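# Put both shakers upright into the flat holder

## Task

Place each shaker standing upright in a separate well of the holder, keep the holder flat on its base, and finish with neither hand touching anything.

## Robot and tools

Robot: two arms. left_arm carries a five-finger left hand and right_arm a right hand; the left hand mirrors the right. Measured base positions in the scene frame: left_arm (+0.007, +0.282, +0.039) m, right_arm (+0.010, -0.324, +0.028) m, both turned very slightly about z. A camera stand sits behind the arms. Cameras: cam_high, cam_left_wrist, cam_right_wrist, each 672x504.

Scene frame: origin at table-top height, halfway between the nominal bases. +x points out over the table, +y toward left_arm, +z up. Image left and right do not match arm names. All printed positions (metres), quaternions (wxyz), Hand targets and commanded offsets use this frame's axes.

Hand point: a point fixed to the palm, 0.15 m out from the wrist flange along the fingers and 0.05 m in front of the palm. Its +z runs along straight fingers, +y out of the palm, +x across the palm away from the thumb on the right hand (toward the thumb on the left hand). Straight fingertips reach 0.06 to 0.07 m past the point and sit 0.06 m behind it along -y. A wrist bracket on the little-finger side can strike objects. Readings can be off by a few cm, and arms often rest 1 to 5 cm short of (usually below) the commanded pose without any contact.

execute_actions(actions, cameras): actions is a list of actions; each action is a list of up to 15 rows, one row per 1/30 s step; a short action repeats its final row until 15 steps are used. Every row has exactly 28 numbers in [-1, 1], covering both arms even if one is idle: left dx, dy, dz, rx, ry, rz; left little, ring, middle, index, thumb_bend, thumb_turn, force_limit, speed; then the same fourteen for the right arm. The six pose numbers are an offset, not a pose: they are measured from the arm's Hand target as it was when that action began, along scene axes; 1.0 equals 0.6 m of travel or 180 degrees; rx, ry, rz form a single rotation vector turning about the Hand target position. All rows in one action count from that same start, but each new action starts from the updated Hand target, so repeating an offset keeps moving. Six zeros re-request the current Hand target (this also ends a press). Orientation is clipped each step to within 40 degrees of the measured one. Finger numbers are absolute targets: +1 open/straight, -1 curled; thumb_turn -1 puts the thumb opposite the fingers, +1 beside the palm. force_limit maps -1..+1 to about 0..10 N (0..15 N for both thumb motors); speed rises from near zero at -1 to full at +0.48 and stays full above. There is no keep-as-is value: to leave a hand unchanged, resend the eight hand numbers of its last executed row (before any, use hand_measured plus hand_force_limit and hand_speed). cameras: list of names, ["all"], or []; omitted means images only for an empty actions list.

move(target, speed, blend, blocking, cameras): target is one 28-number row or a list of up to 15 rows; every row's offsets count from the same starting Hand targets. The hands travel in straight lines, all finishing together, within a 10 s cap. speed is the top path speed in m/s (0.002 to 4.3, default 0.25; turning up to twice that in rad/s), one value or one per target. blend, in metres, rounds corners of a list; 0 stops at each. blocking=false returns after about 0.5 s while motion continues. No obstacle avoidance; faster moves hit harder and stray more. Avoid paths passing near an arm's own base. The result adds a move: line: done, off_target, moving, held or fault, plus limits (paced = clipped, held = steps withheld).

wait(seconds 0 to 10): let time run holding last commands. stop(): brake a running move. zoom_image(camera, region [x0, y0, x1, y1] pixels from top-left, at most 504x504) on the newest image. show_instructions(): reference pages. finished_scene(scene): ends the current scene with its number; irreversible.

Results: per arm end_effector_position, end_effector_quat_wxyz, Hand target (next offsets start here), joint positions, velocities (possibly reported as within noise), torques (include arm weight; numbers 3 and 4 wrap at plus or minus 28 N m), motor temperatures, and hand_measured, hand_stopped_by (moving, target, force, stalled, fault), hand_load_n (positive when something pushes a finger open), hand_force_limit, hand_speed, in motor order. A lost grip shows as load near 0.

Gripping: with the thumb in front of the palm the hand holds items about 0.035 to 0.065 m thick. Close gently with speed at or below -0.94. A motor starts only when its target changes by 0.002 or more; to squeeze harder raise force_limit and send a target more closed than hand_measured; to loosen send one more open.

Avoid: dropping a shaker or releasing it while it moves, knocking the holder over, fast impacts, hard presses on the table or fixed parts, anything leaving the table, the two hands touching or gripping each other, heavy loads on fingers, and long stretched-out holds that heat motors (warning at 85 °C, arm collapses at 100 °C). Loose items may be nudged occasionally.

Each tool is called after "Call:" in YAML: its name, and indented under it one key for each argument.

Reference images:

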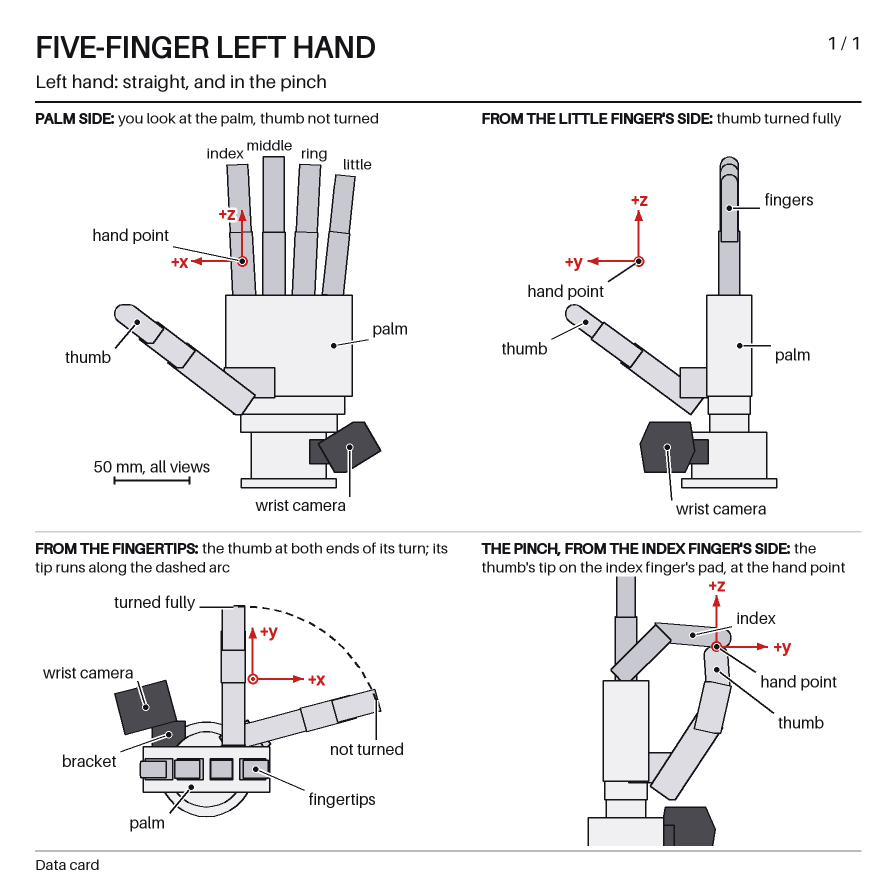

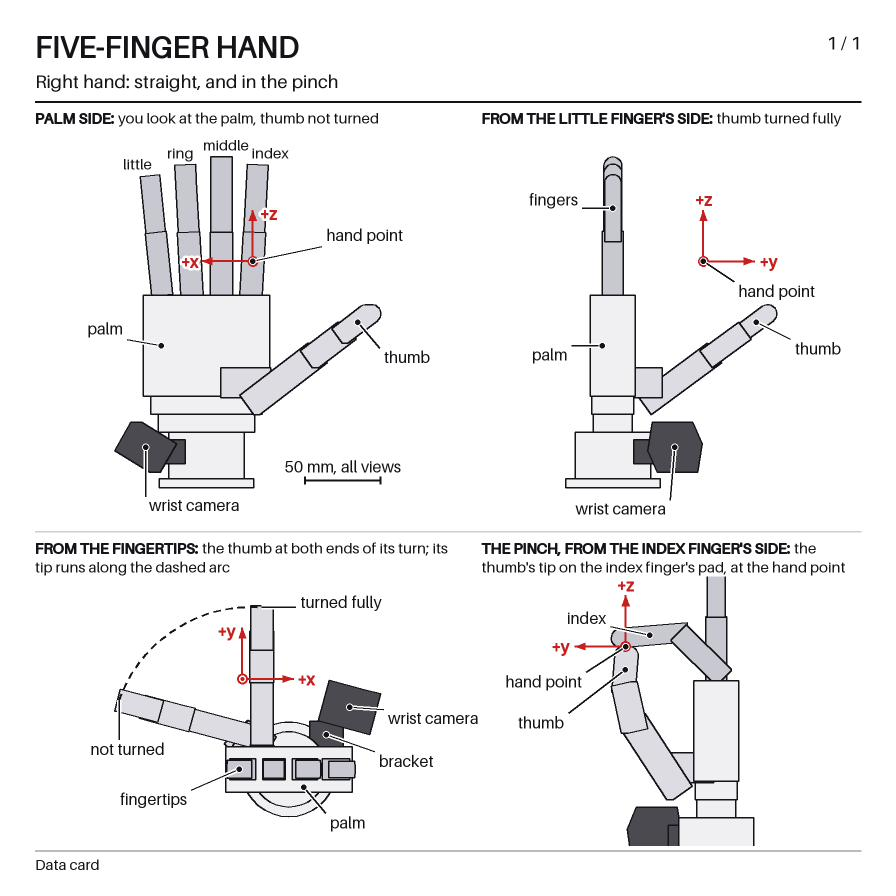

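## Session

Call:
execute_actions:
  actions: []

Call:
zoom_image:
  camera: "cam_high"
  region: [220, 60, 600, 440]

Scene clock: 0.00 s.
left_arm: end_effector_position=(+0.3709, -0.0644, +0.3054) hand_measured=(+1.000, +1.000, +1.000, +1.000, +1.000, +1.000) hand_load_n=(+0.0, +0.0, -0.5, +0.0, +0.0, +0.0) hand_stopped_by=(target, target, target, target, target, target) hand_force_limit=0.00 hand_speed=-0.80 end_effector_quat_wxyz=(+0.087, -0.385, +0.918, -0.029) | right_arm: end_effector_position=(+0.5856, -0.5123, +0.2000) hand_measured=(+1.000, +1.000, +1.000, +1.000, +1.000, +1.000) hand_load_n=(+0.0, +0.0, +0.0, +0.0, +0.0, +0.0) hand_stopped_by=(target, target, target, target, target, target) hand_force_limit=0.00 hand_speed=-0.80 end_effector_quat_wxyz=(+0.397, +0.913, -0.089, -0.006)
Joint positions: left_arm=[-0.73 1.735 1.863 -1.574 -0.134 0.03] | right_arm=[0.016 2.085 1.846 -1.431 0.812 -1.354]
Joint velocities: within noise
Joint torques (N m): no reading
Motor temperatures (°C): left_arm=[23 24 28 23 25 24] | right_arm=[26 25 28 22 24 25]
Heat: left arm: hottest elbow 28 °C; right arm: hottest elbow 28 °C.
Hand target: left_arm +0.3765, -0.0681, +0.3153; +0.095, -0.384, +0.917, -0.043 | right_arm +0.5919, -0.5130, +0.2104; +0.398, +0.913, -0.094, +0.008

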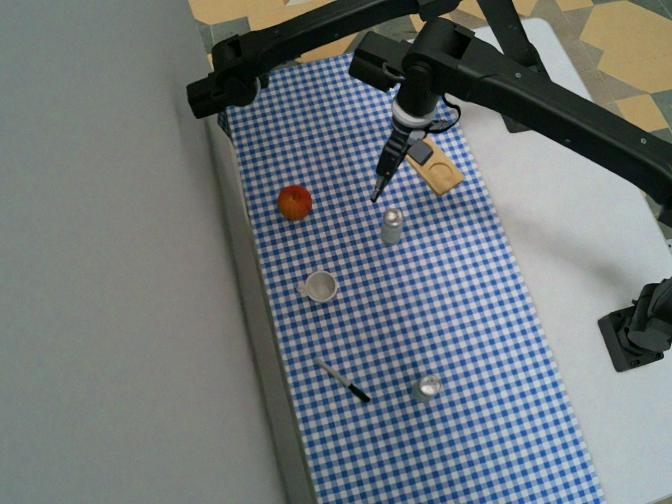

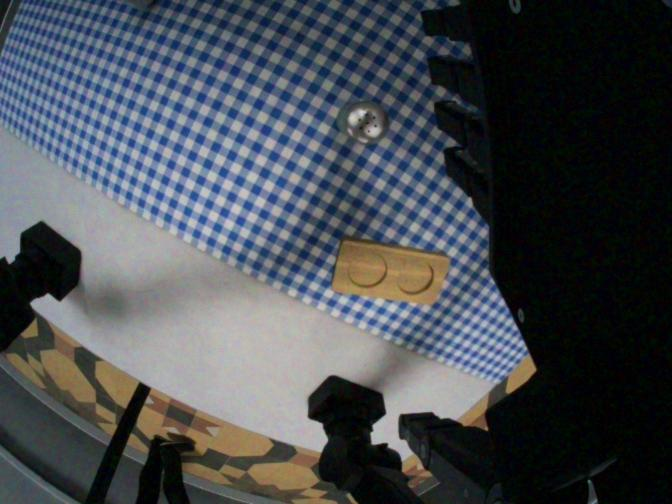

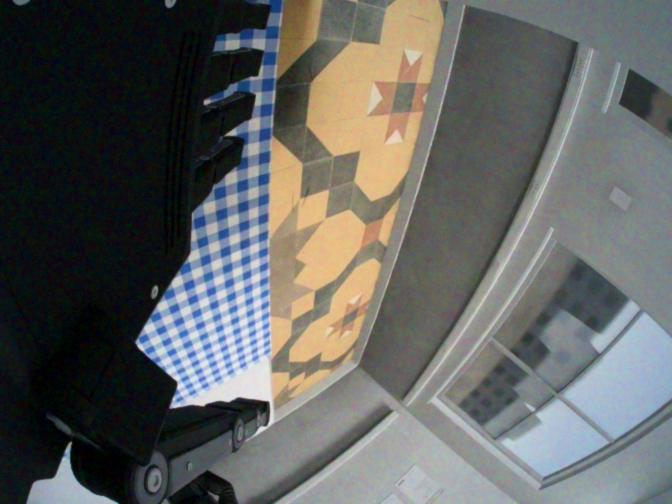

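Scaled by 1.326 from the camera's 672x504 image, which has a finer 960x720 frame.

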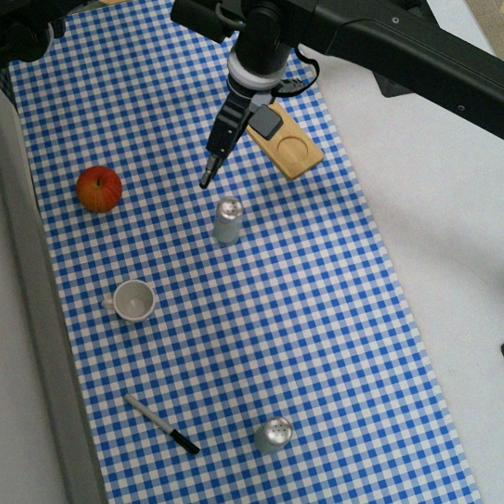

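Call:
move:
  target:
    - [0.166,0.542,-0.109,-0.1486,-0.1962,0.1621,0,0,0.7,0.7,1,-1,-0.5,0,0,0,0.15,0,0,0,0,0,0.7,0.7,1,-1,-0.5,0]
    - [0.166,0.542,-0.109,-0.1486,-0.1962,0.1621,0,0,0.7,0.7,1,-1,-0.5,0,-0.267,0.738,0.03,0.4665,-0.2974,-0.1836,0,0,0.7,0.7,1,-1,-0.5,0]
  blend: [0.05,0]
  cameras: ["all"]
  speed: 0.35

Call:
zoom_image:
  camera: "cam_high"
  region: [380, 110, 480, 210]

Scene clock: 59.10 s.
left_arm: end_effector_position=(+0.4715, +0.2521, +0.2436) hand_measured=(+0.000, +0.000, +0.700, +0.700, +1.000, -1.000) hand_load_n=(+0.0, +0.0, +0.0, +0.0, +0.0, +0.0) hand_stopped_by=(target, target, target, target, target, target) hand_force_limit=-0.50 hand_speed=0.00 end_effector_quat_wxyz=(+0.267, -0.586, +0.692, -0.326) | right_arm: end_effector_position=(+0.4269, -0.0768, +0.2155) hand_measured=(+0.000, +0.000, +0.700, +0.700, +1.000, -1.000) hand_load_n=(+0.0, +0.0, +0.0, +0.0, +0.0, +0.0) hand_stopped_by=(target, target, target, target, target, target) hand_force_limit=-0.50 hand_speed=0.00 end_effector_quat_wxyz=(-0.353, +0.793, -0.453, +0.204)
Joint positions: left_arm=[0.084 1.163 0.948 -0.502 0.183 0.141] | right_arm=[0.493 1.223 0.962 -0.472 -0.053 -0.051]
Joint torques (N m): left_arm=[0.73 -7.24 8.42 3.45 0.33 0.05] | right_arm=[0.21 -8.64 6.98 2.33 0.19 0.06]
Motor temperatures (°C): left_arm=[23 25 34 23 25 24] | right_arm=[26 27 32 22 25 25]
Heat: left arm: hottest elbow 34 °C; right arm: hottest elbow 32 °C.
Hand target: left_arm +0.4762, +0.2571, +0.2499; +0.282, -0.578, +0.688, -0.336 | right_arm +0.4317, -0.0702, +0.2284; -0.373, +0.782, -0.452, +0.215
Off the commanded pose: left_arm 0.009 m, 2 deg | right_arm 0.015 m, 3 deg.
move: off_target (right_arm)

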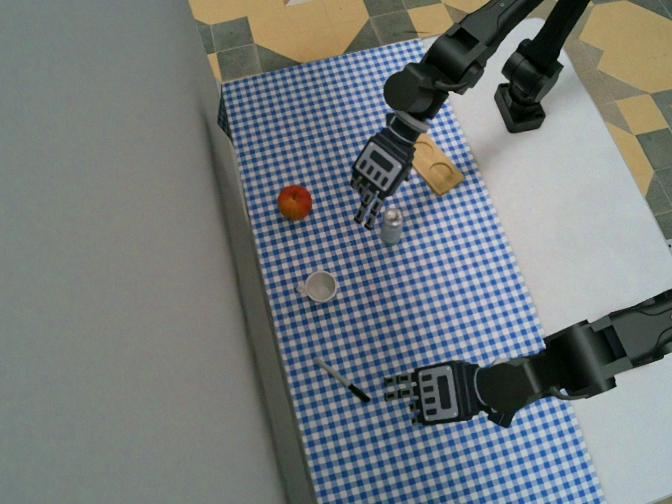

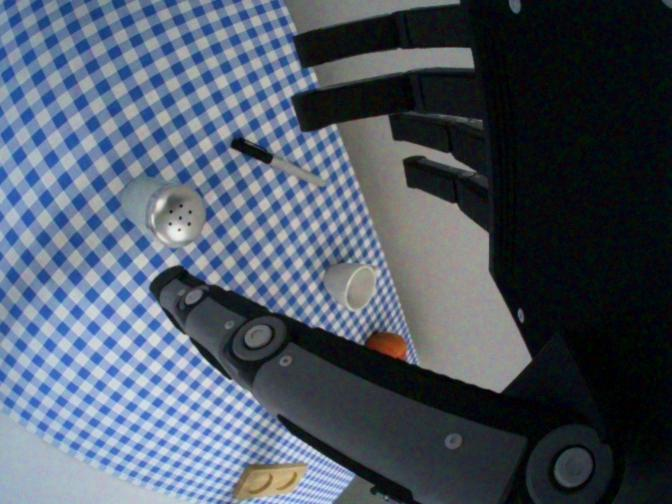

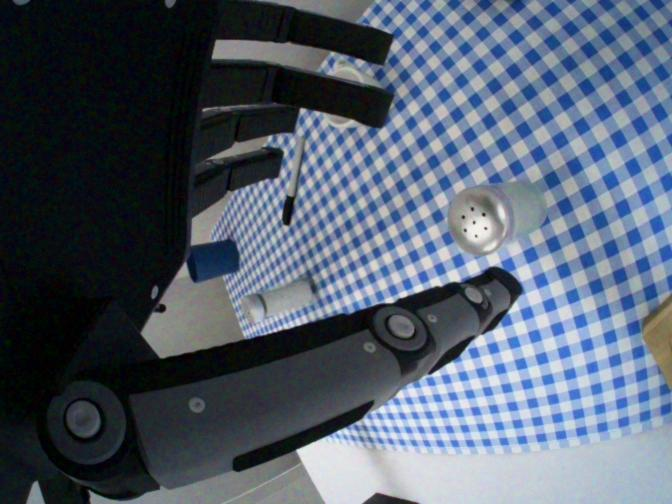

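Scaled by 5.040 from the camera's 672x504 image, which has a finer 960x720 frame.

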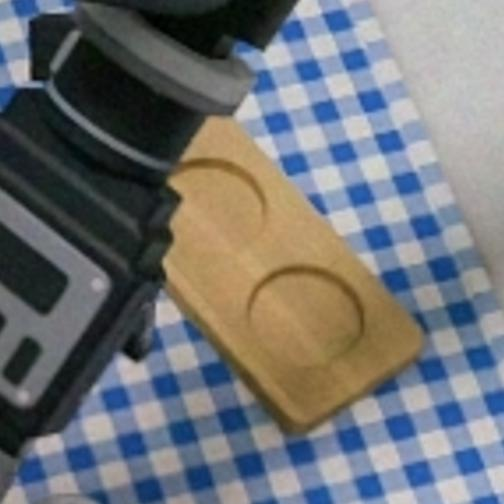

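Call:
move:
  target: [0.006,-0.012,-0.198,0,0,0,0,0,0.7,0.7,1,-1,-0.5,0,0.002,0.007,-0.15,0,0,0,0,0,0.7,0.7,1,-1,-0.5,0]
  cameras: ["cam_left_wrist","cam_right_wrist"]
  speed: 0.15

Scene clock: 104.70 s.
left_arm: end_effector_position=(+0.4746, +0.2534, +0.1343) hand_measured=(+0.000, +0.000, +0.700, +0.700, +1.000, -1.000) hand_load_n=(+0.0, +0.5, +0.0, +0.0, +0.0, +0.0) hand_stopped_by=(target, target, target, target, target, target) hand_force_limit=-0.50 hand_speed=0.00 end_effector_quat_wxyz=(+0.278, -0.583, +0.688, -0.330) | right_arm: end_effector_position=(+0.4268, -0.0734, +0.1345) hand_measured=(+0.000, +0.000, +0.700, +0.700, +1.000, -1.000) hand_load_n=(+0.0, +0.0, -0.5, +0.0, +0.0, +0.0) hand_stopped_by=(target, target, target, target, target, target) hand_force_limit=-0.50 hand_speed=0.00 end_effector_quat_wxyz=(-0.360, +0.789, -0.451, +0.209)
Joint positions: left_arm=[0.084 1.286 0.728 -0.134 0.177 0.141] | right_arm=[0.502 1.309 0.798 -0.202 -0.046 -0.045]
Joint torques (N m): left_arm=[-1.14 -6.01 7.61 3.34 -0.01 -0.11] | right_arm=[-0.09 -7.47 6.48 2.33 0.19 0.09]
Heat: left arm: hottest elbow 33 °C; right arm: hottest elbow 33 °C.
Hand target: left_arm +0.4798, +0.2499, +0.1312; +0.282, -0.578, +0.688, -0.336 | right_arm +0.4328, -0.0659, +0.1383; -0.373, +0.782, -0.452, +0.215
Off the commanded pose: left_arm 0.007 m, 1 deg | right_arm 0.010 m, 2 deg.
move: done
Images, in order (width x height): cam_left_wrist 672x504, cam_right_wrist 672x504.

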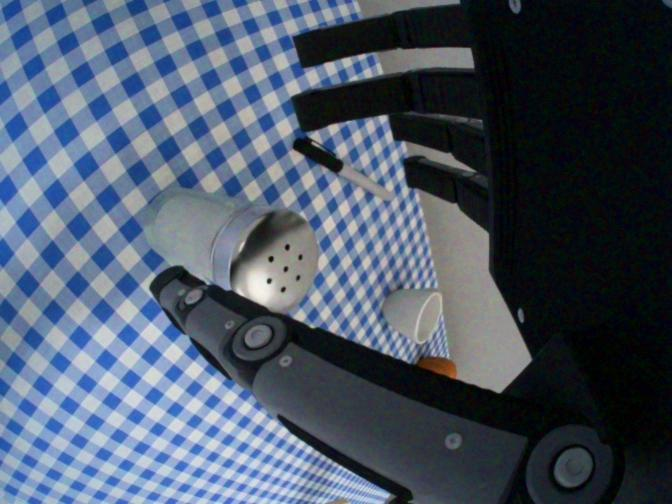

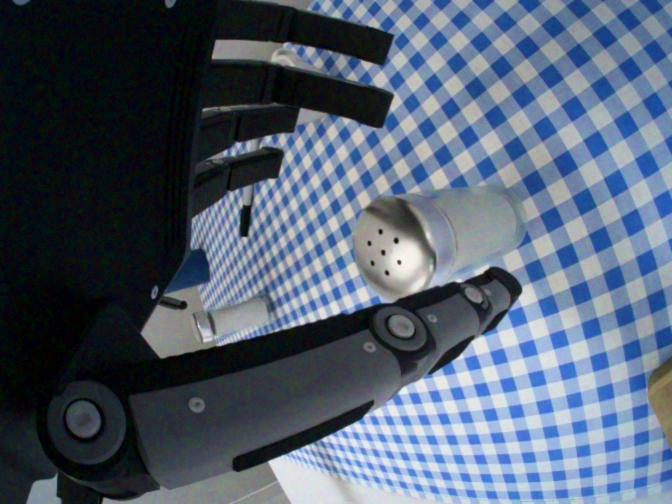

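Call:
move:
  target:
    - [0.007,-0.024,0,0,0,0,0,0,0.7,0.7,1,-1,-0.5,0,0.008,0.023,0,0,0,0,0,0,0.7,0.7,1,-1,-0.5,0]
    - [0.007,-0.024,-0.082,0,0,0,0,0,0.7,0.7,1,-1,-0.5,0,0.008,0.023,-0.085,0,0,0,0,0,0.7,0.7,1,-1,-0.5,0]
  cameras: ["cam_left_wrist","cam_right_wrist"]
  speed: 0.1

Scene clock: 121.97 s.
left_arm: end_effector_position=(+0.4794, +0.2422, +0.0848) hand_measured=(+0.000, +0.000, +0.700, +0.700, +1.000, -1.000) hand_load_n=(+0.0, +0.0, +0.0, +0.0, +0.0, +0.0) hand_stopped_by=(target, target, target, target, target, target) hand_force_limit=-0.50 hand_speed=0.00 end_effector_quat_wxyz=(+0.281, -0.579, +0.693, -0.327) | right_arm: end_effector_position=(+0.4312, -0.0592, +0.0831) hand_measured=(+0.000, +0.000, +0.700, +0.700, +1.000, -1.000) hand_load_n=(+0.0, +0.0, +0.0, +0.0, +0.0, +0.0) hand_stopped_by=(target, target, target, target, target, target) hand_force_limit=-0.50 hand_speed=0.00 end_effector_quat_wxyz=(-0.360, +0.790, -0.452, +0.208)
Joint positions: left_arm=[0.048 1.397 0.672 0.036 0.146 0.133] | right_arm=[0.529 1.429 0.754 -0.039 -0.026 -0.027]
Joint torques (N m): left_arm=[-1.2 -6.42 6.82 3.58 -0.05 -0.22] | right_arm=[-0.38 -8.53 5.91 2.43 0.21 0.1]
Heat: left arm: hottest elbow 32 °C; right arm: hottest elbow 33 °C.
Hand target: left_arm +0.4838, +0.2354, +0.0819; +0.282, -0.578, +0.688, -0.336 | right_arm +0.4377, -0.0521, +0.0874; -0.373, +0.782, -0.452, +0.215
Off the commanded pose: left_arm 0.009 m, 1 deg | right_arm 0.010 m, 2 deg.
move: done
Images, in order (width x height): cam_left_wrist 672x504, cam_right_wrist 672x504.

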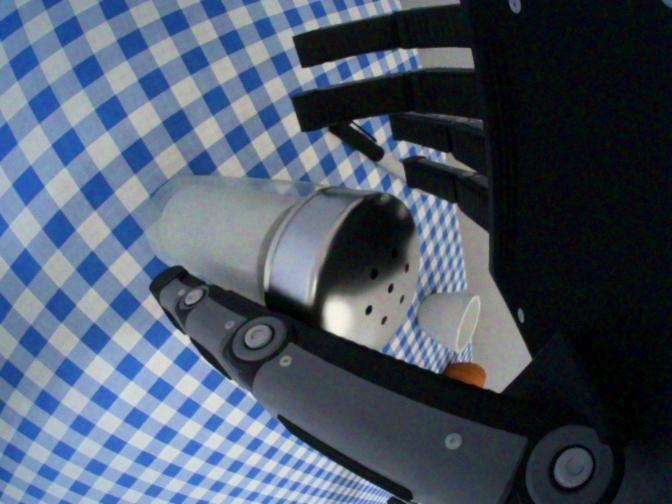

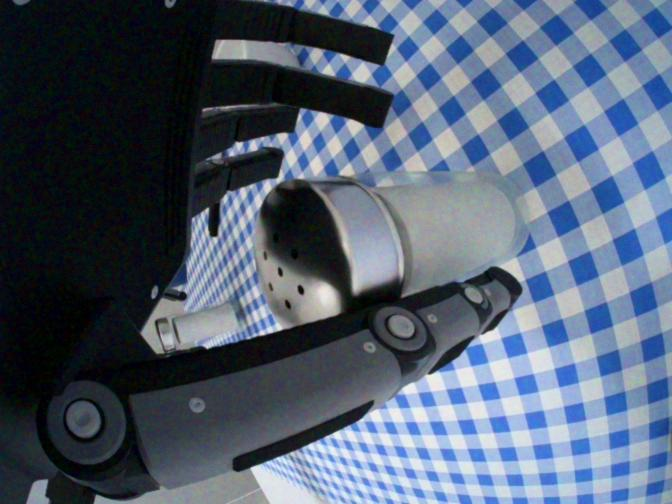

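Call:
move:
  target:
    - [0.002,-0.002,-0.043,0,0,0,0,0,0.7,0.7,1,-1,-0.5,0,0.006,0.003,-0.039,0,0,0,0,0,0.7,0.7,1,-1,-0.5,0]
    - [0.002,-0.002,-0.043,0,0,0,0,0,-0.5,-0.5,0.4,-1,-0.5,-0.85,0.006,0.003,-0.039,0,0,0,0,0,-0.5,-0.5,0.4,-1,-0.5,-0.85]
  cameras: ["cam_left_wrist","cam_right_wrist"]
  speed: 0.1

Scene clock: 133.83 s.
left_arm: end_effector_position=(+0.4814, +0.2412, +0.0594) hand_measured=(+0.000, +0.000, -0.118, -0.172, +0.888, -1.000) hand_load_n=(+0.0, +0.0, +5.0, +7.5, +6.5, +0.0) hand_stopped_by=(target, target, force, force, force, target) hand_force_limit=-0.50 hand_speed=-0.85 end_effector_quat_wxyz=(+0.281, -0.579, +0.691, -0.328) | right_arm: end_effector_position=(+0.4354, -0.0569, +0.0610) hand_measured=(+0.000, +0.000, -0.036, -0.104, +0.796, -1.000) hand_load_n=(+0.0, +0.0, +0.5, +6.5, +5.5, -0.5) hand_stopped_by=(target, target, force, force, force, target) hand_force_limit=-0.50 hand_speed=-0.85 end_effector_quat_wxyz=(-0.361, +0.789, -0.451, +0.209)
Joint positions: left_arm=[0.046 1.464 0.648 0.128 0.145 0.129] | right_arm=[0.529 1.487 0.738 0.037 -0.026 -0.027]
Joint torques (N m): left_arm=[-1.2 -6.77 6.24 3.58 -0.06 -0.2] | right_arm=[-0.32 -8.64 5.55 2.48 0.22 0.07]
Heat: left arm: hottest elbow 32 °C; right arm: hottest elbow 33 °C.
Hand target: left_arm +0.4852, +0.2343, +0.0561; +0.282, -0.578, +0.688, -0.336 | right_arm +0.4412, -0.0503, +0.0640; -0.373, +0.782, -0.452, +0.215
Off the commanded pose: left_arm 0.009 m, 1 deg | right_arm 0.009 m, 2 deg.
move: done
Images, in order (width x height): cam_left_wrist 672x504, cam_right_wrist 672x504.

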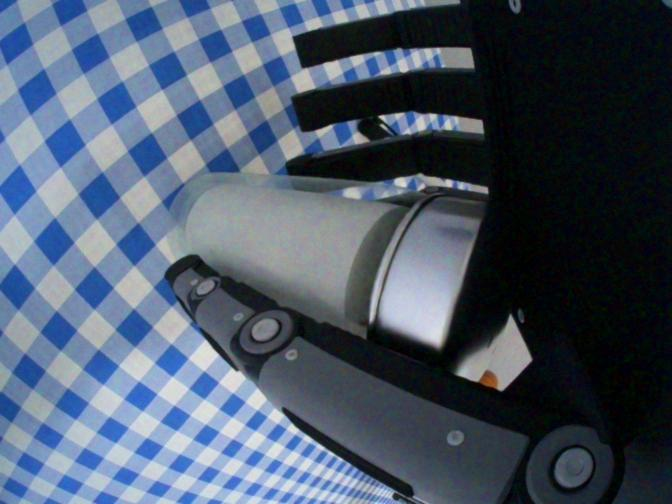

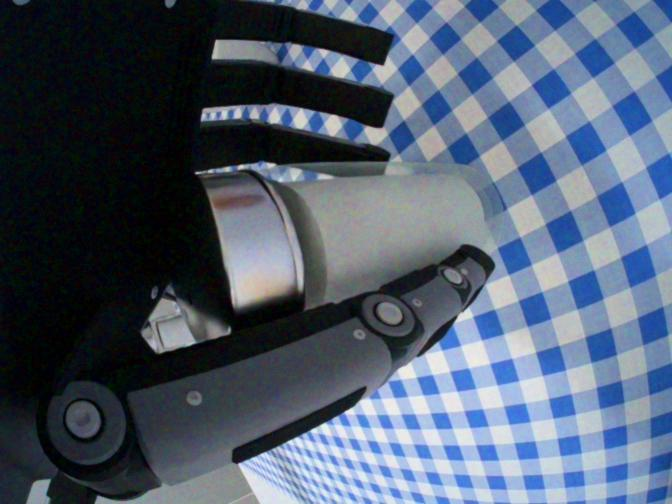

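Call:
move:
  target:
    - [0,0,0,0,0,0,0,0,-0.5,-0.5,0.4,-1,-0.5,-0.85,0,0,0,0,0,0,0,0,-0.7,-0.5,0.4,-1,-0.5,-0.85]
    - [0,0,0.267,0,0,0,0,0,-0.5,-0.5,0.4,-1,-0.5,-0.85,0,0,0.267,0,0,0,0,0,-0.7,-0.5,0.4,-1,-0.5,-0.85]
    - [-0.142,-0.25,0.3,0,0,-0.05,0,0,-0.5,-0.5,0.4,-1,-0.5,-0.85,-0.068,-0.633,0.34,0,0,-0.333,0,0,-0.7,-0.5,0.4,-1,-0.5,-0.85]
    - [-0.3475,-0.804,0.275,0,0,-0.28,0,0,-0.5,-0.5,0.4,-1,-0.5,-0.85,-0.068,-0.633,0.34,0,0,-0.333,0,0,-0.7,-0.5,0.4,-1,-0.5,-0.85]
  blend: [0,0.04,0.04,0]
  cameras: ["all"]
  speed: [0.1,0.15,0.25,0.25]

Call:
zoom_image:
  camera: "cam_high"
  region: [380, 110, 480, 210]

Scene clock: 178.83 s.
left_arm: end_effector_position=(+0.2586, -0.2114, +0.1793) hand_measured=(+0.000, +0.000, -0.118, -0.172, +0.888, -1.000) hand_load_n=(+0.0, +0.0, +3.5, +6.5, +7.5, +0.5) hand_stopped_by=(target, target, force, force, force, target) hand_force_limit=-0.50 hand_speed=-0.85 end_effector_quat_wxyz=(+0.101, -0.243, +0.889, -0.374) | right_arm: end_effector_position=(+0.3892, -0.4240, +0.2374) hand_measured=(+0.000, +0.000, -0.046, -0.104, +0.796, -1.000) hand_load_n=(+0.0, +0.0, +5.0, +4.0, +7.5, +0.0) hand_stopped_by=(target, target, force, force, force, target) hand_force_limit=-0.50 hand_speed=-0.85 end_effector_quat_wxyz=(+0.198, -0.470, +0.783, -0.356)
Joint positions: left_arm=[-1.018 1.465 1.079 -0.388 -0.001 -0.005] | right_arm=[-0.225 0.931 0.826 -0.644 0.192 0.143]
Joint torques (N m): left_arm=[-0.5 -9.76 14.91 3.49 0.2 0.09] | right_arm=[-1.26 -4.48 10.74 0.87 0.14 0.13]
Heat: left arm: hottest elbow 33 °C; right arm: hottest elbow 32 °C.
Hand target: left_arm +0.2766, -0.2481, +0.2212; +0.112, -0.230, +0.869, -0.424 | right_arm +0.4005, -0.4301, +0.2679; +0.215, -0.452, +0.782, -0.372
Off the commanded pose: left_arm 0.058 m, 6 deg | right_arm 0.033 m, 3 deg.
move: off_target (left_arm, right_arm)

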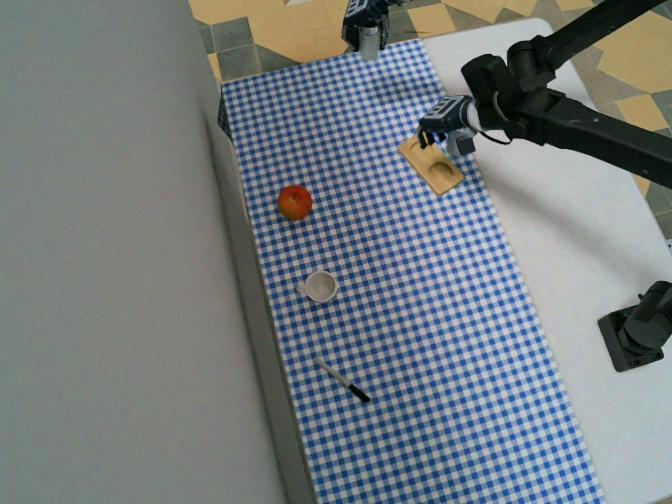

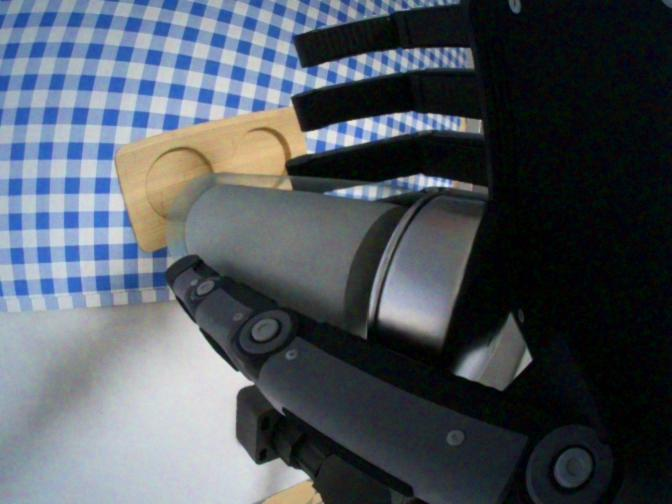

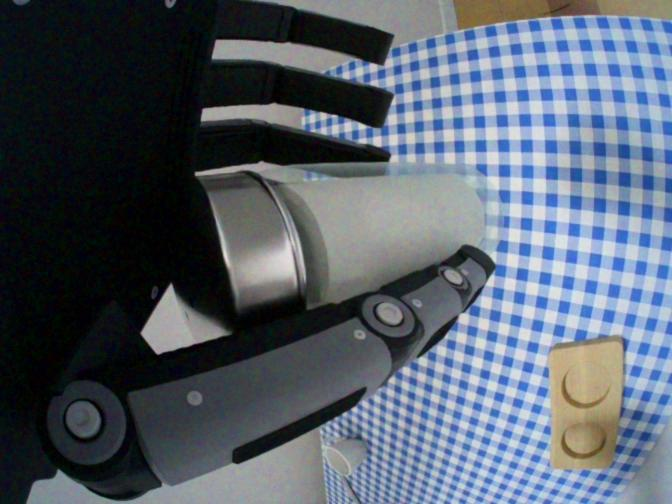

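Scaled by 5.040 from the camera's 672x504 image, which has a finer 960x720 frame.

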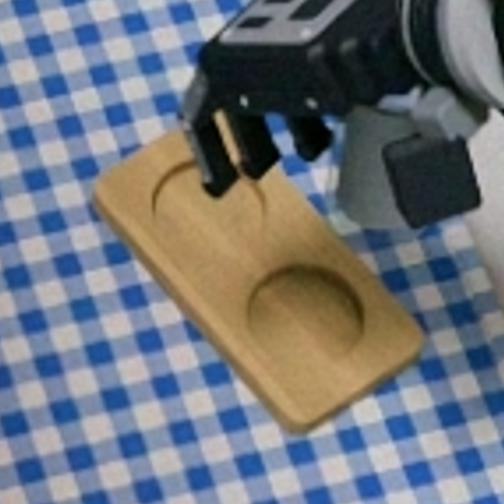

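Call:
move:
  target:
    - [-0.003,0.013,-0.125,-0.02,-0.0117,0,0,0,-0.5,-0.5,0.4,-1,-0.5,-0.85,0,0,0,0,0,0,0,0,-0.7,-0.5,0.4,-1,-0.5,-0.85]
  cameras: ["cam_left_wrist","cam_high"]
  speed: 0.12

Call:
zoom_image:
  camera: "cam_high"
  region: [400, 120, 490, 200]

Scene clock: 206.13 s.
left_arm: end_effector_position=(+0.2684, -0.2282, +0.1314) hand_measured=(+0.000, +0.000, -0.118, -0.172, +0.888, -1.000) hand_load_n=(+0.0, +0.0, +3.5, +6.0, +7.5, +0.0) hand_stopped_by=(target, target, force, force, force, target) hand_force_limit=-0.50 hand_speed=-0.85 end_effector_quat_wxyz=(+0.116, -0.234, +0.865, -0.429) | right_arm: end_effector_position=(+0.3892, -0.4240, +0.2374) hand_measured=(+0.000, +0.000, -0.046, -0.104, +0.796, -1.000) hand_load_n=(+0.0, +0.0, +5.0, +4.5, +7.0, +0.0) hand_stopped_by=(target, target, force, force, force, target) hand_force_limit=-0.50 hand_speed=-0.85 end_effector_quat_wxyz=(+0.198, -0.470, +0.783, -0.356)
Joint positions: left_arm=[-1.018 1.534 0.956 -0.072 0.001 0] | right_arm=[-0.225 0.931 0.826 -0.644 0.192 0.143]
Joint torques (N m): left_arm=[-0.32 -10.4 8.54 4.03 0.27 0.09] | right_arm=[-1.03 -4.19 10.7 0.9 0.17 0.11]
Motor temperatures (°C): left_arm=[23 25 39 24 25 24] | right_arm=[26 26 37 22 24 25]
Heat: left arm: hottest elbow 39 °C; right arm: hottest elbow 37 °C.
Hand target: left_arm +0.2747, -0.2403, +0.1461; +0.121, -0.226, +0.853, -0.455 | right_arm +0.4005, -0.4301, +0.2679; +0.215, -0.452, +0.782, -0.372
Off the commanded pose: left_arm 0.020 m, 4 deg | right_arm 0.033 m, 3 deg.
move: off_target (left_arm, right_arm)
Images, in order (width x height): cam_high 672x504, cam_left_wrist 672x504.

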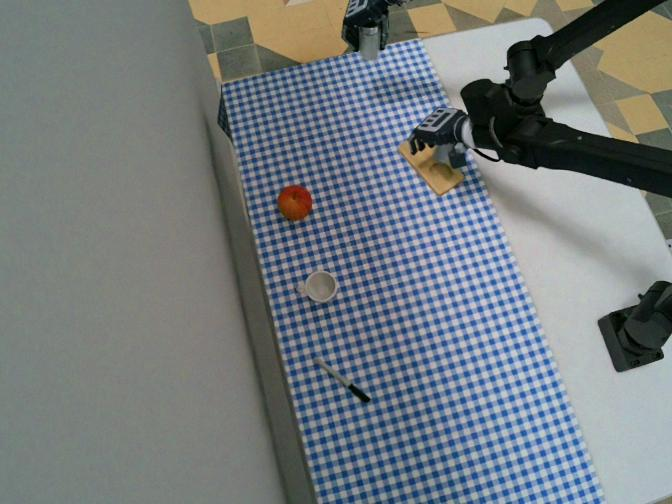

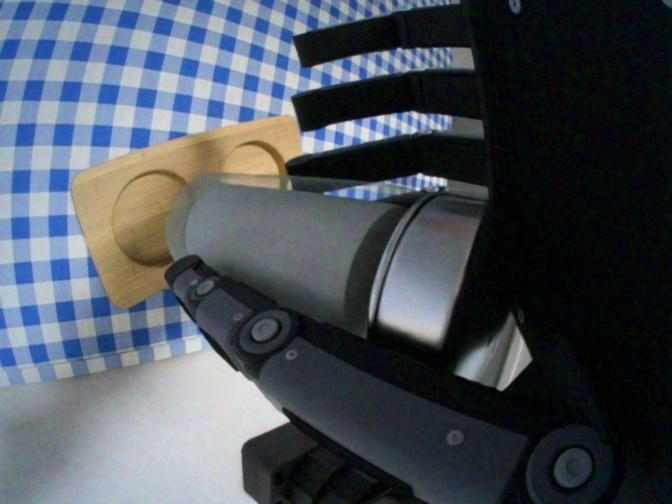

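Scaled by 5.600 from the camera's 672x504 image, which has a finer 960x720 frame.

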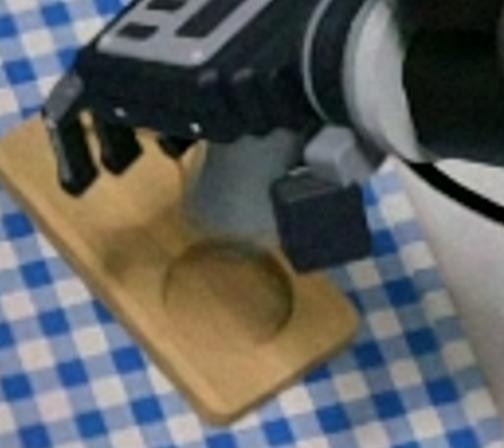

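Call:
move:
  target:
    - [0.002,-0.002,-0.058,0.003,0.0018,0,0,0,-0.5,-0.5,0.4,-1,-0.5,-0.85,0,0,0,0,0,0,0,0,-0.7,-0.5,0.4,-1,-0.5,-0.85]
  cameras: ["cam_left_wrist","cam_high"]
  speed: 0.1

Call:
zoom_image:
  camera: "cam_high"
  region: [400, 120, 490, 200]

Call:
zoom_image:
  camera: "cam_left_wrist"
  region: [30, 90, 290, 290]

Scene clock: 225.87 s.
left_arm: end_effector_position=(+0.2695, -0.2300, +0.0989) hand_measured=(+0.000, +0.000, -0.118, -0.172, +0.888, -1.000) hand_load_n=(+0.0, +0.0, +3.5, +6.0, +7.5, +0.0) hand_stopped_by=(target, target, force, force, force, target) hand_force_limit=-0.50 hand_speed=-0.85 end_effector_quat_wxyz=(+0.115, -0.234, +0.866, -0.426) | right_arm: end_effector_position=(+0.3892, -0.4240, +0.2374) hand_measured=(+0.000, +0.000, -0.046, -0.104, +0.796, -1.000) hand_load_n=(+0.0, +0.0, +5.0, +4.0, +7.5, +0.0) hand_stopped_by=(target, target, force, force, force, target) hand_force_limit=-0.50 hand_speed=-0.85 end_effector_quat_wxyz=(+0.198, -0.470, +0.783, -0.356)
Joint positions: left_arm=[-1.018 1.595 0.929 0.009 0.001 0] | right_arm=[-0.225 0.931 0.826 -0.644 0.192 0.143]
Joint torques (N m): left_arm=[0.15 -10.64 8.14 4.12 0.26 0.08] | right_arm=[-1.08 -4.42 10.7 0.92 0.15 0.12]
Heat: left arm: hottest elbow 38 °C; right arm: hottest elbow 39 °C.
Hand target: left_arm +0.2760, -0.2416, +0.1114; +0.119, -0.226, +0.855, -0.451 | right_arm +0.4005, -0.4301, +0.2679; +0.215, -0.452, +0.782, -0.372
Off the commanded pose: left_arm 0.018 m, 3 deg | right_arm 0.033 m, 3 deg.
move: off_target (left_arm, right_arm)
Images, in order (width x height): cam_high 672x504, cam_left_wrist 672x504.

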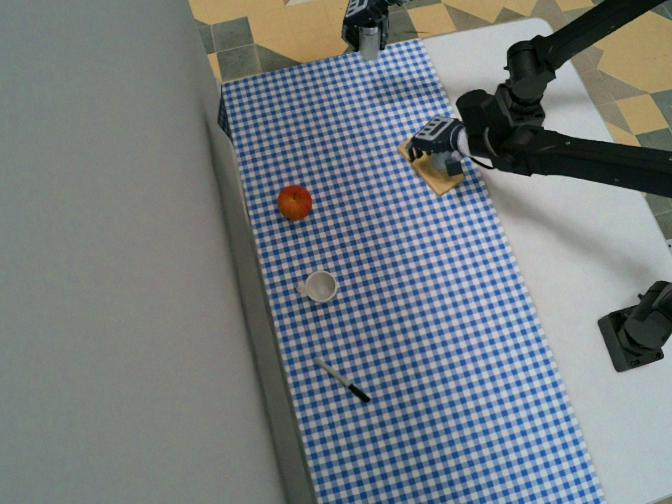

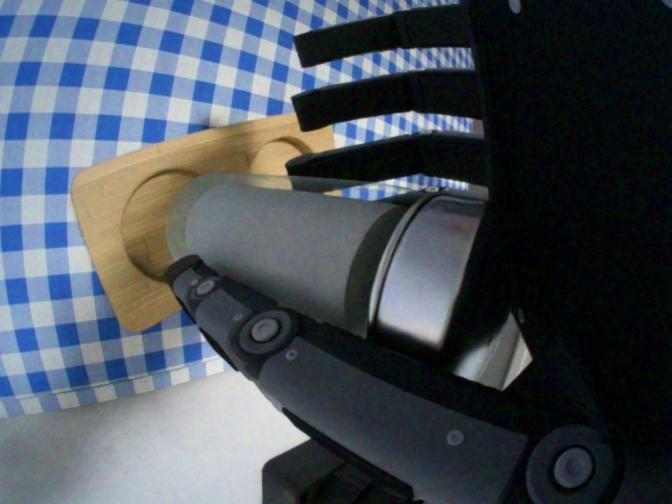

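Scaled by 5.600 from the camera's 672x504 image, which has a finer 960x720 frame.

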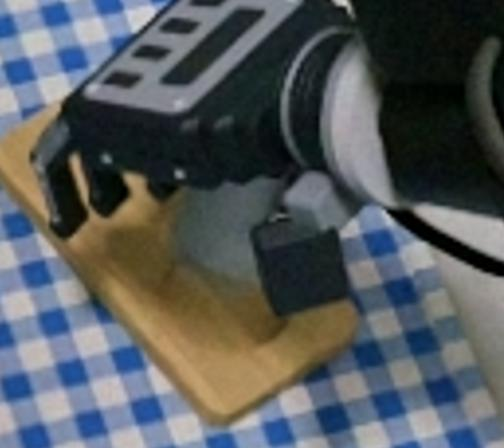

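Scaled by 1.938 from the camera's 672x504 image, which has a finer 960x720 frame.

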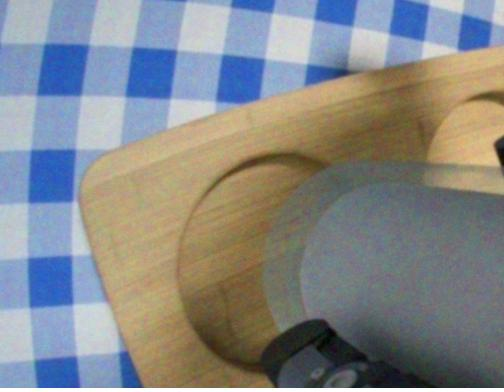

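Call:
move:
  target:
    - [0.002,0.016,-0.01,0,0,0,0,0,-0.5,-0.5,0.4,-1,-0.5,-0.85,0,0,0,0,0,0,0,0,-0.7,-0.5,0.4,-1,-0.5,-0.85]
  cameras: ["cam_left_wrist","cam_high"]
  speed: 0.1

Call:
zoom_image:
  camera: "cam_high"
  region: [400, 120, 490, 200]

Call:
zoom_image:
  camera: "cam_left_wrist"
  region: [30, 90, 290, 290]

Scene clock: 245.70 s.
left_arm: end_effector_position=(+0.2650, -0.2243, +0.0908) hand_measured=(+0.000, +0.000, -0.118, -0.172, +0.888, -1.000) hand_load_n=(+0.0, +0.0, +3.5, +6.0, +7.0, +0.5) hand_stopped_by=(target, target, force, force, force, target) hand_force_limit=-0.50 hand_speed=-0.85 end_effector_quat_wxyz=(+0.112, -0.229, +0.869, -0.425) | right_arm: end_effector_position=(+0.3892, -0.4240, +0.2374) hand_measured=(+0.000, +0.000, -0.046, -0.104, +0.796, -1.000) hand_load_n=(+0.0, +0.0, +5.0, +4.0, +7.5, +0.5) hand_stopped_by=(target, target, force, force, force, target) hand_force_limit=-0.50 hand_speed=-0.85 end_effector_quat_wxyz=(+0.198, -0.470, +0.783, -0.356)
Joint positions: left_arm=[-1.017 1.595 0.903 0.03 0.011 0.007] | right_arm=[-0.225 0.931 0.826 -0.644 0.192 0.143]
Joint torques (N m): left_arm=[1.03 -10.81 7.65 3.99 0.28 0.11] | right_arm=[-1.26 -4.13 10.67 0.91 0.14 0.13]
Heat: left arm: hottest elbow 36 °C; right arm: hottest elbow 40 °C.
Hand target: left_arm +0.2772, -0.2319, +0.1053; +0.119, -0.226, +0.855, -0.451 | right_arm +0.4005, -0.4301, +0.2679; +0.215, -0.452, +0.782, -0.372
Off the commanded pose: left_arm 0.021 m, 4 deg | right_arm 0.033 m, 3 deg.
move: off_target (left_arm, right_arm)
Images, in order (width x height): cam_high 672x504, cam_left_wrist 672x504.

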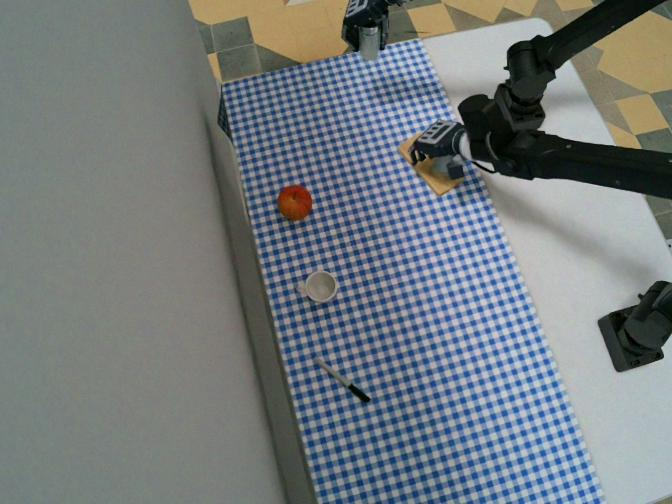

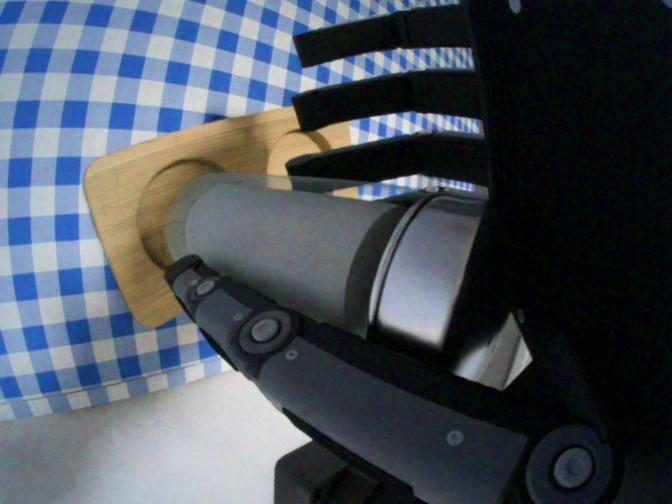

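Scaled by 5.600 from the camera's 672x504 image, which has a finer 960x720 frame.

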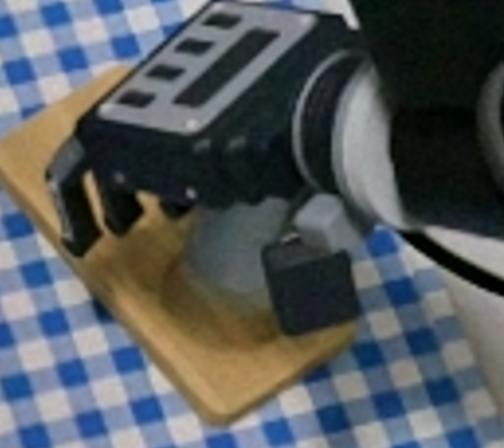

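Scaled by 1.938 from the camera's 672x504 image, which has a finer 960x720 frame.

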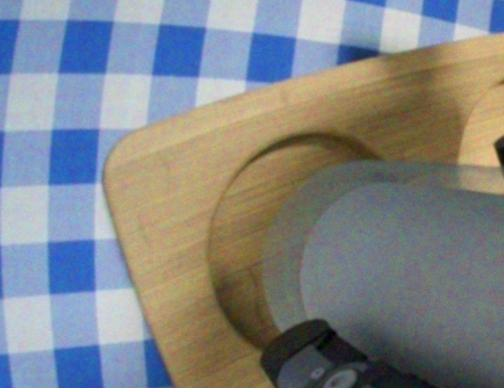

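Call:
move:
  target:
    - [0.011,0.009,0.003,0,0,0,0,0,-0.5,-0.5,0.4,-1,-0.5,-0.85,0,0,0,0,0,0,0,0,-0.7,-0.5,0.4,-1,-0.5,-0.85]
  cameras: ["cam_left_wrist","cam_high"]
  speed: 0.08

Call:
zoom_image:
  camera: "cam_high"
  region: [400, 120, 490, 200]

Call:
zoom_image:
  camera: "cam_left_wrist"
  region: [30, 90, 290, 290]

Scene clock: 264.67 s.
left_arm: end_effector_position=(+0.2725, -0.2199, +0.0908) hand_measured=(+0.000, +0.000, -0.118, -0.172, +0.888, -1.000) hand_load_n=(+0.0, +0.0, +3.5, +6.0, +7.5, +0.5) hand_stopped_by=(target, target, force, force, force, target) hand_force_limit=-0.50 hand_speed=-0.85 end_effector_quat_wxyz=(+0.111, -0.230, +0.868, -0.425) | right_arm: end_effector_position=(+0.3892, -0.4240, +0.2374) hand_measured=(+0.000, +0.000, -0.046, -0.104, +0.796, -1.000) hand_load_n=(+0.0, +0.0, +5.0, +4.0, +7.0, +0.5) hand_stopped_by=(target, target, force, force, force, target) hand_force_limit=-0.50 hand_speed=-0.85 end_effector_quat_wxyz=(+0.198, -0.470, +0.783, -0.356)
Joint positions: left_arm=[-0.997 1.595 0.903 0.03 0.027 0.018] | right_arm=[-0.225 0.931 0.826 -0.644 0.192 0.143]
Joint torques (N m): left_arm=[0.5 -11.28 7.57 3.74 0.29 0.11] | right_arm=[-1.38 -4.31 10.73 0.92 0.13 0.11]
Heat: left arm: hottest elbow 35 °C; right arm: hottest elbow 40 °C.
Hand target: left_arm +0.2837, -0.2265, +0.1071; +0.119, -0.226, +0.855, -0.451 | right_arm +0.4005, -0.4301, +0.2679; +0.215, -0.452, +0.782, -0.372
Off the commanded pose: left_arm 0.021 m, 3 deg | right_arm 0.033 m, 3 deg.
move: off_target (left_arm, right_arm)
Images, in order (width x height): cam_high 672x504, cam_left_wrist 672x504.

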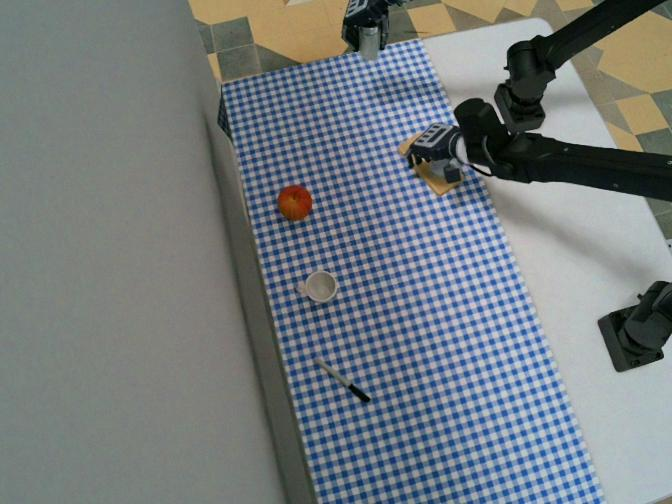

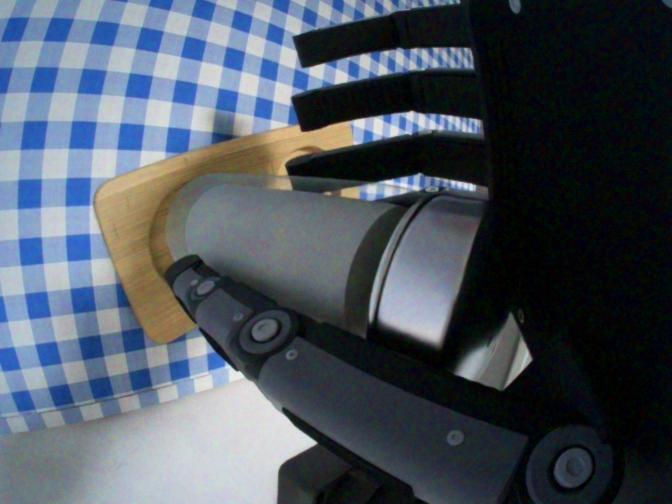

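Scaled by 5.600 from the camera's 672x504 image, which has a finer 960x720 frame.

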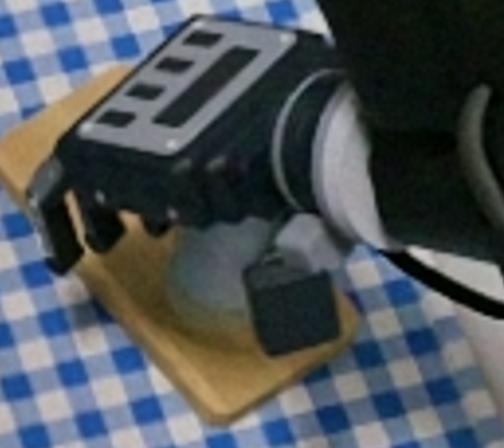

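Scaled by 1.938 from the camera's 672x504 image, which has a finer 960x720 frame.

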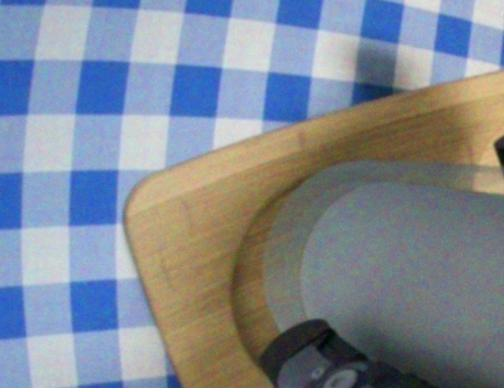

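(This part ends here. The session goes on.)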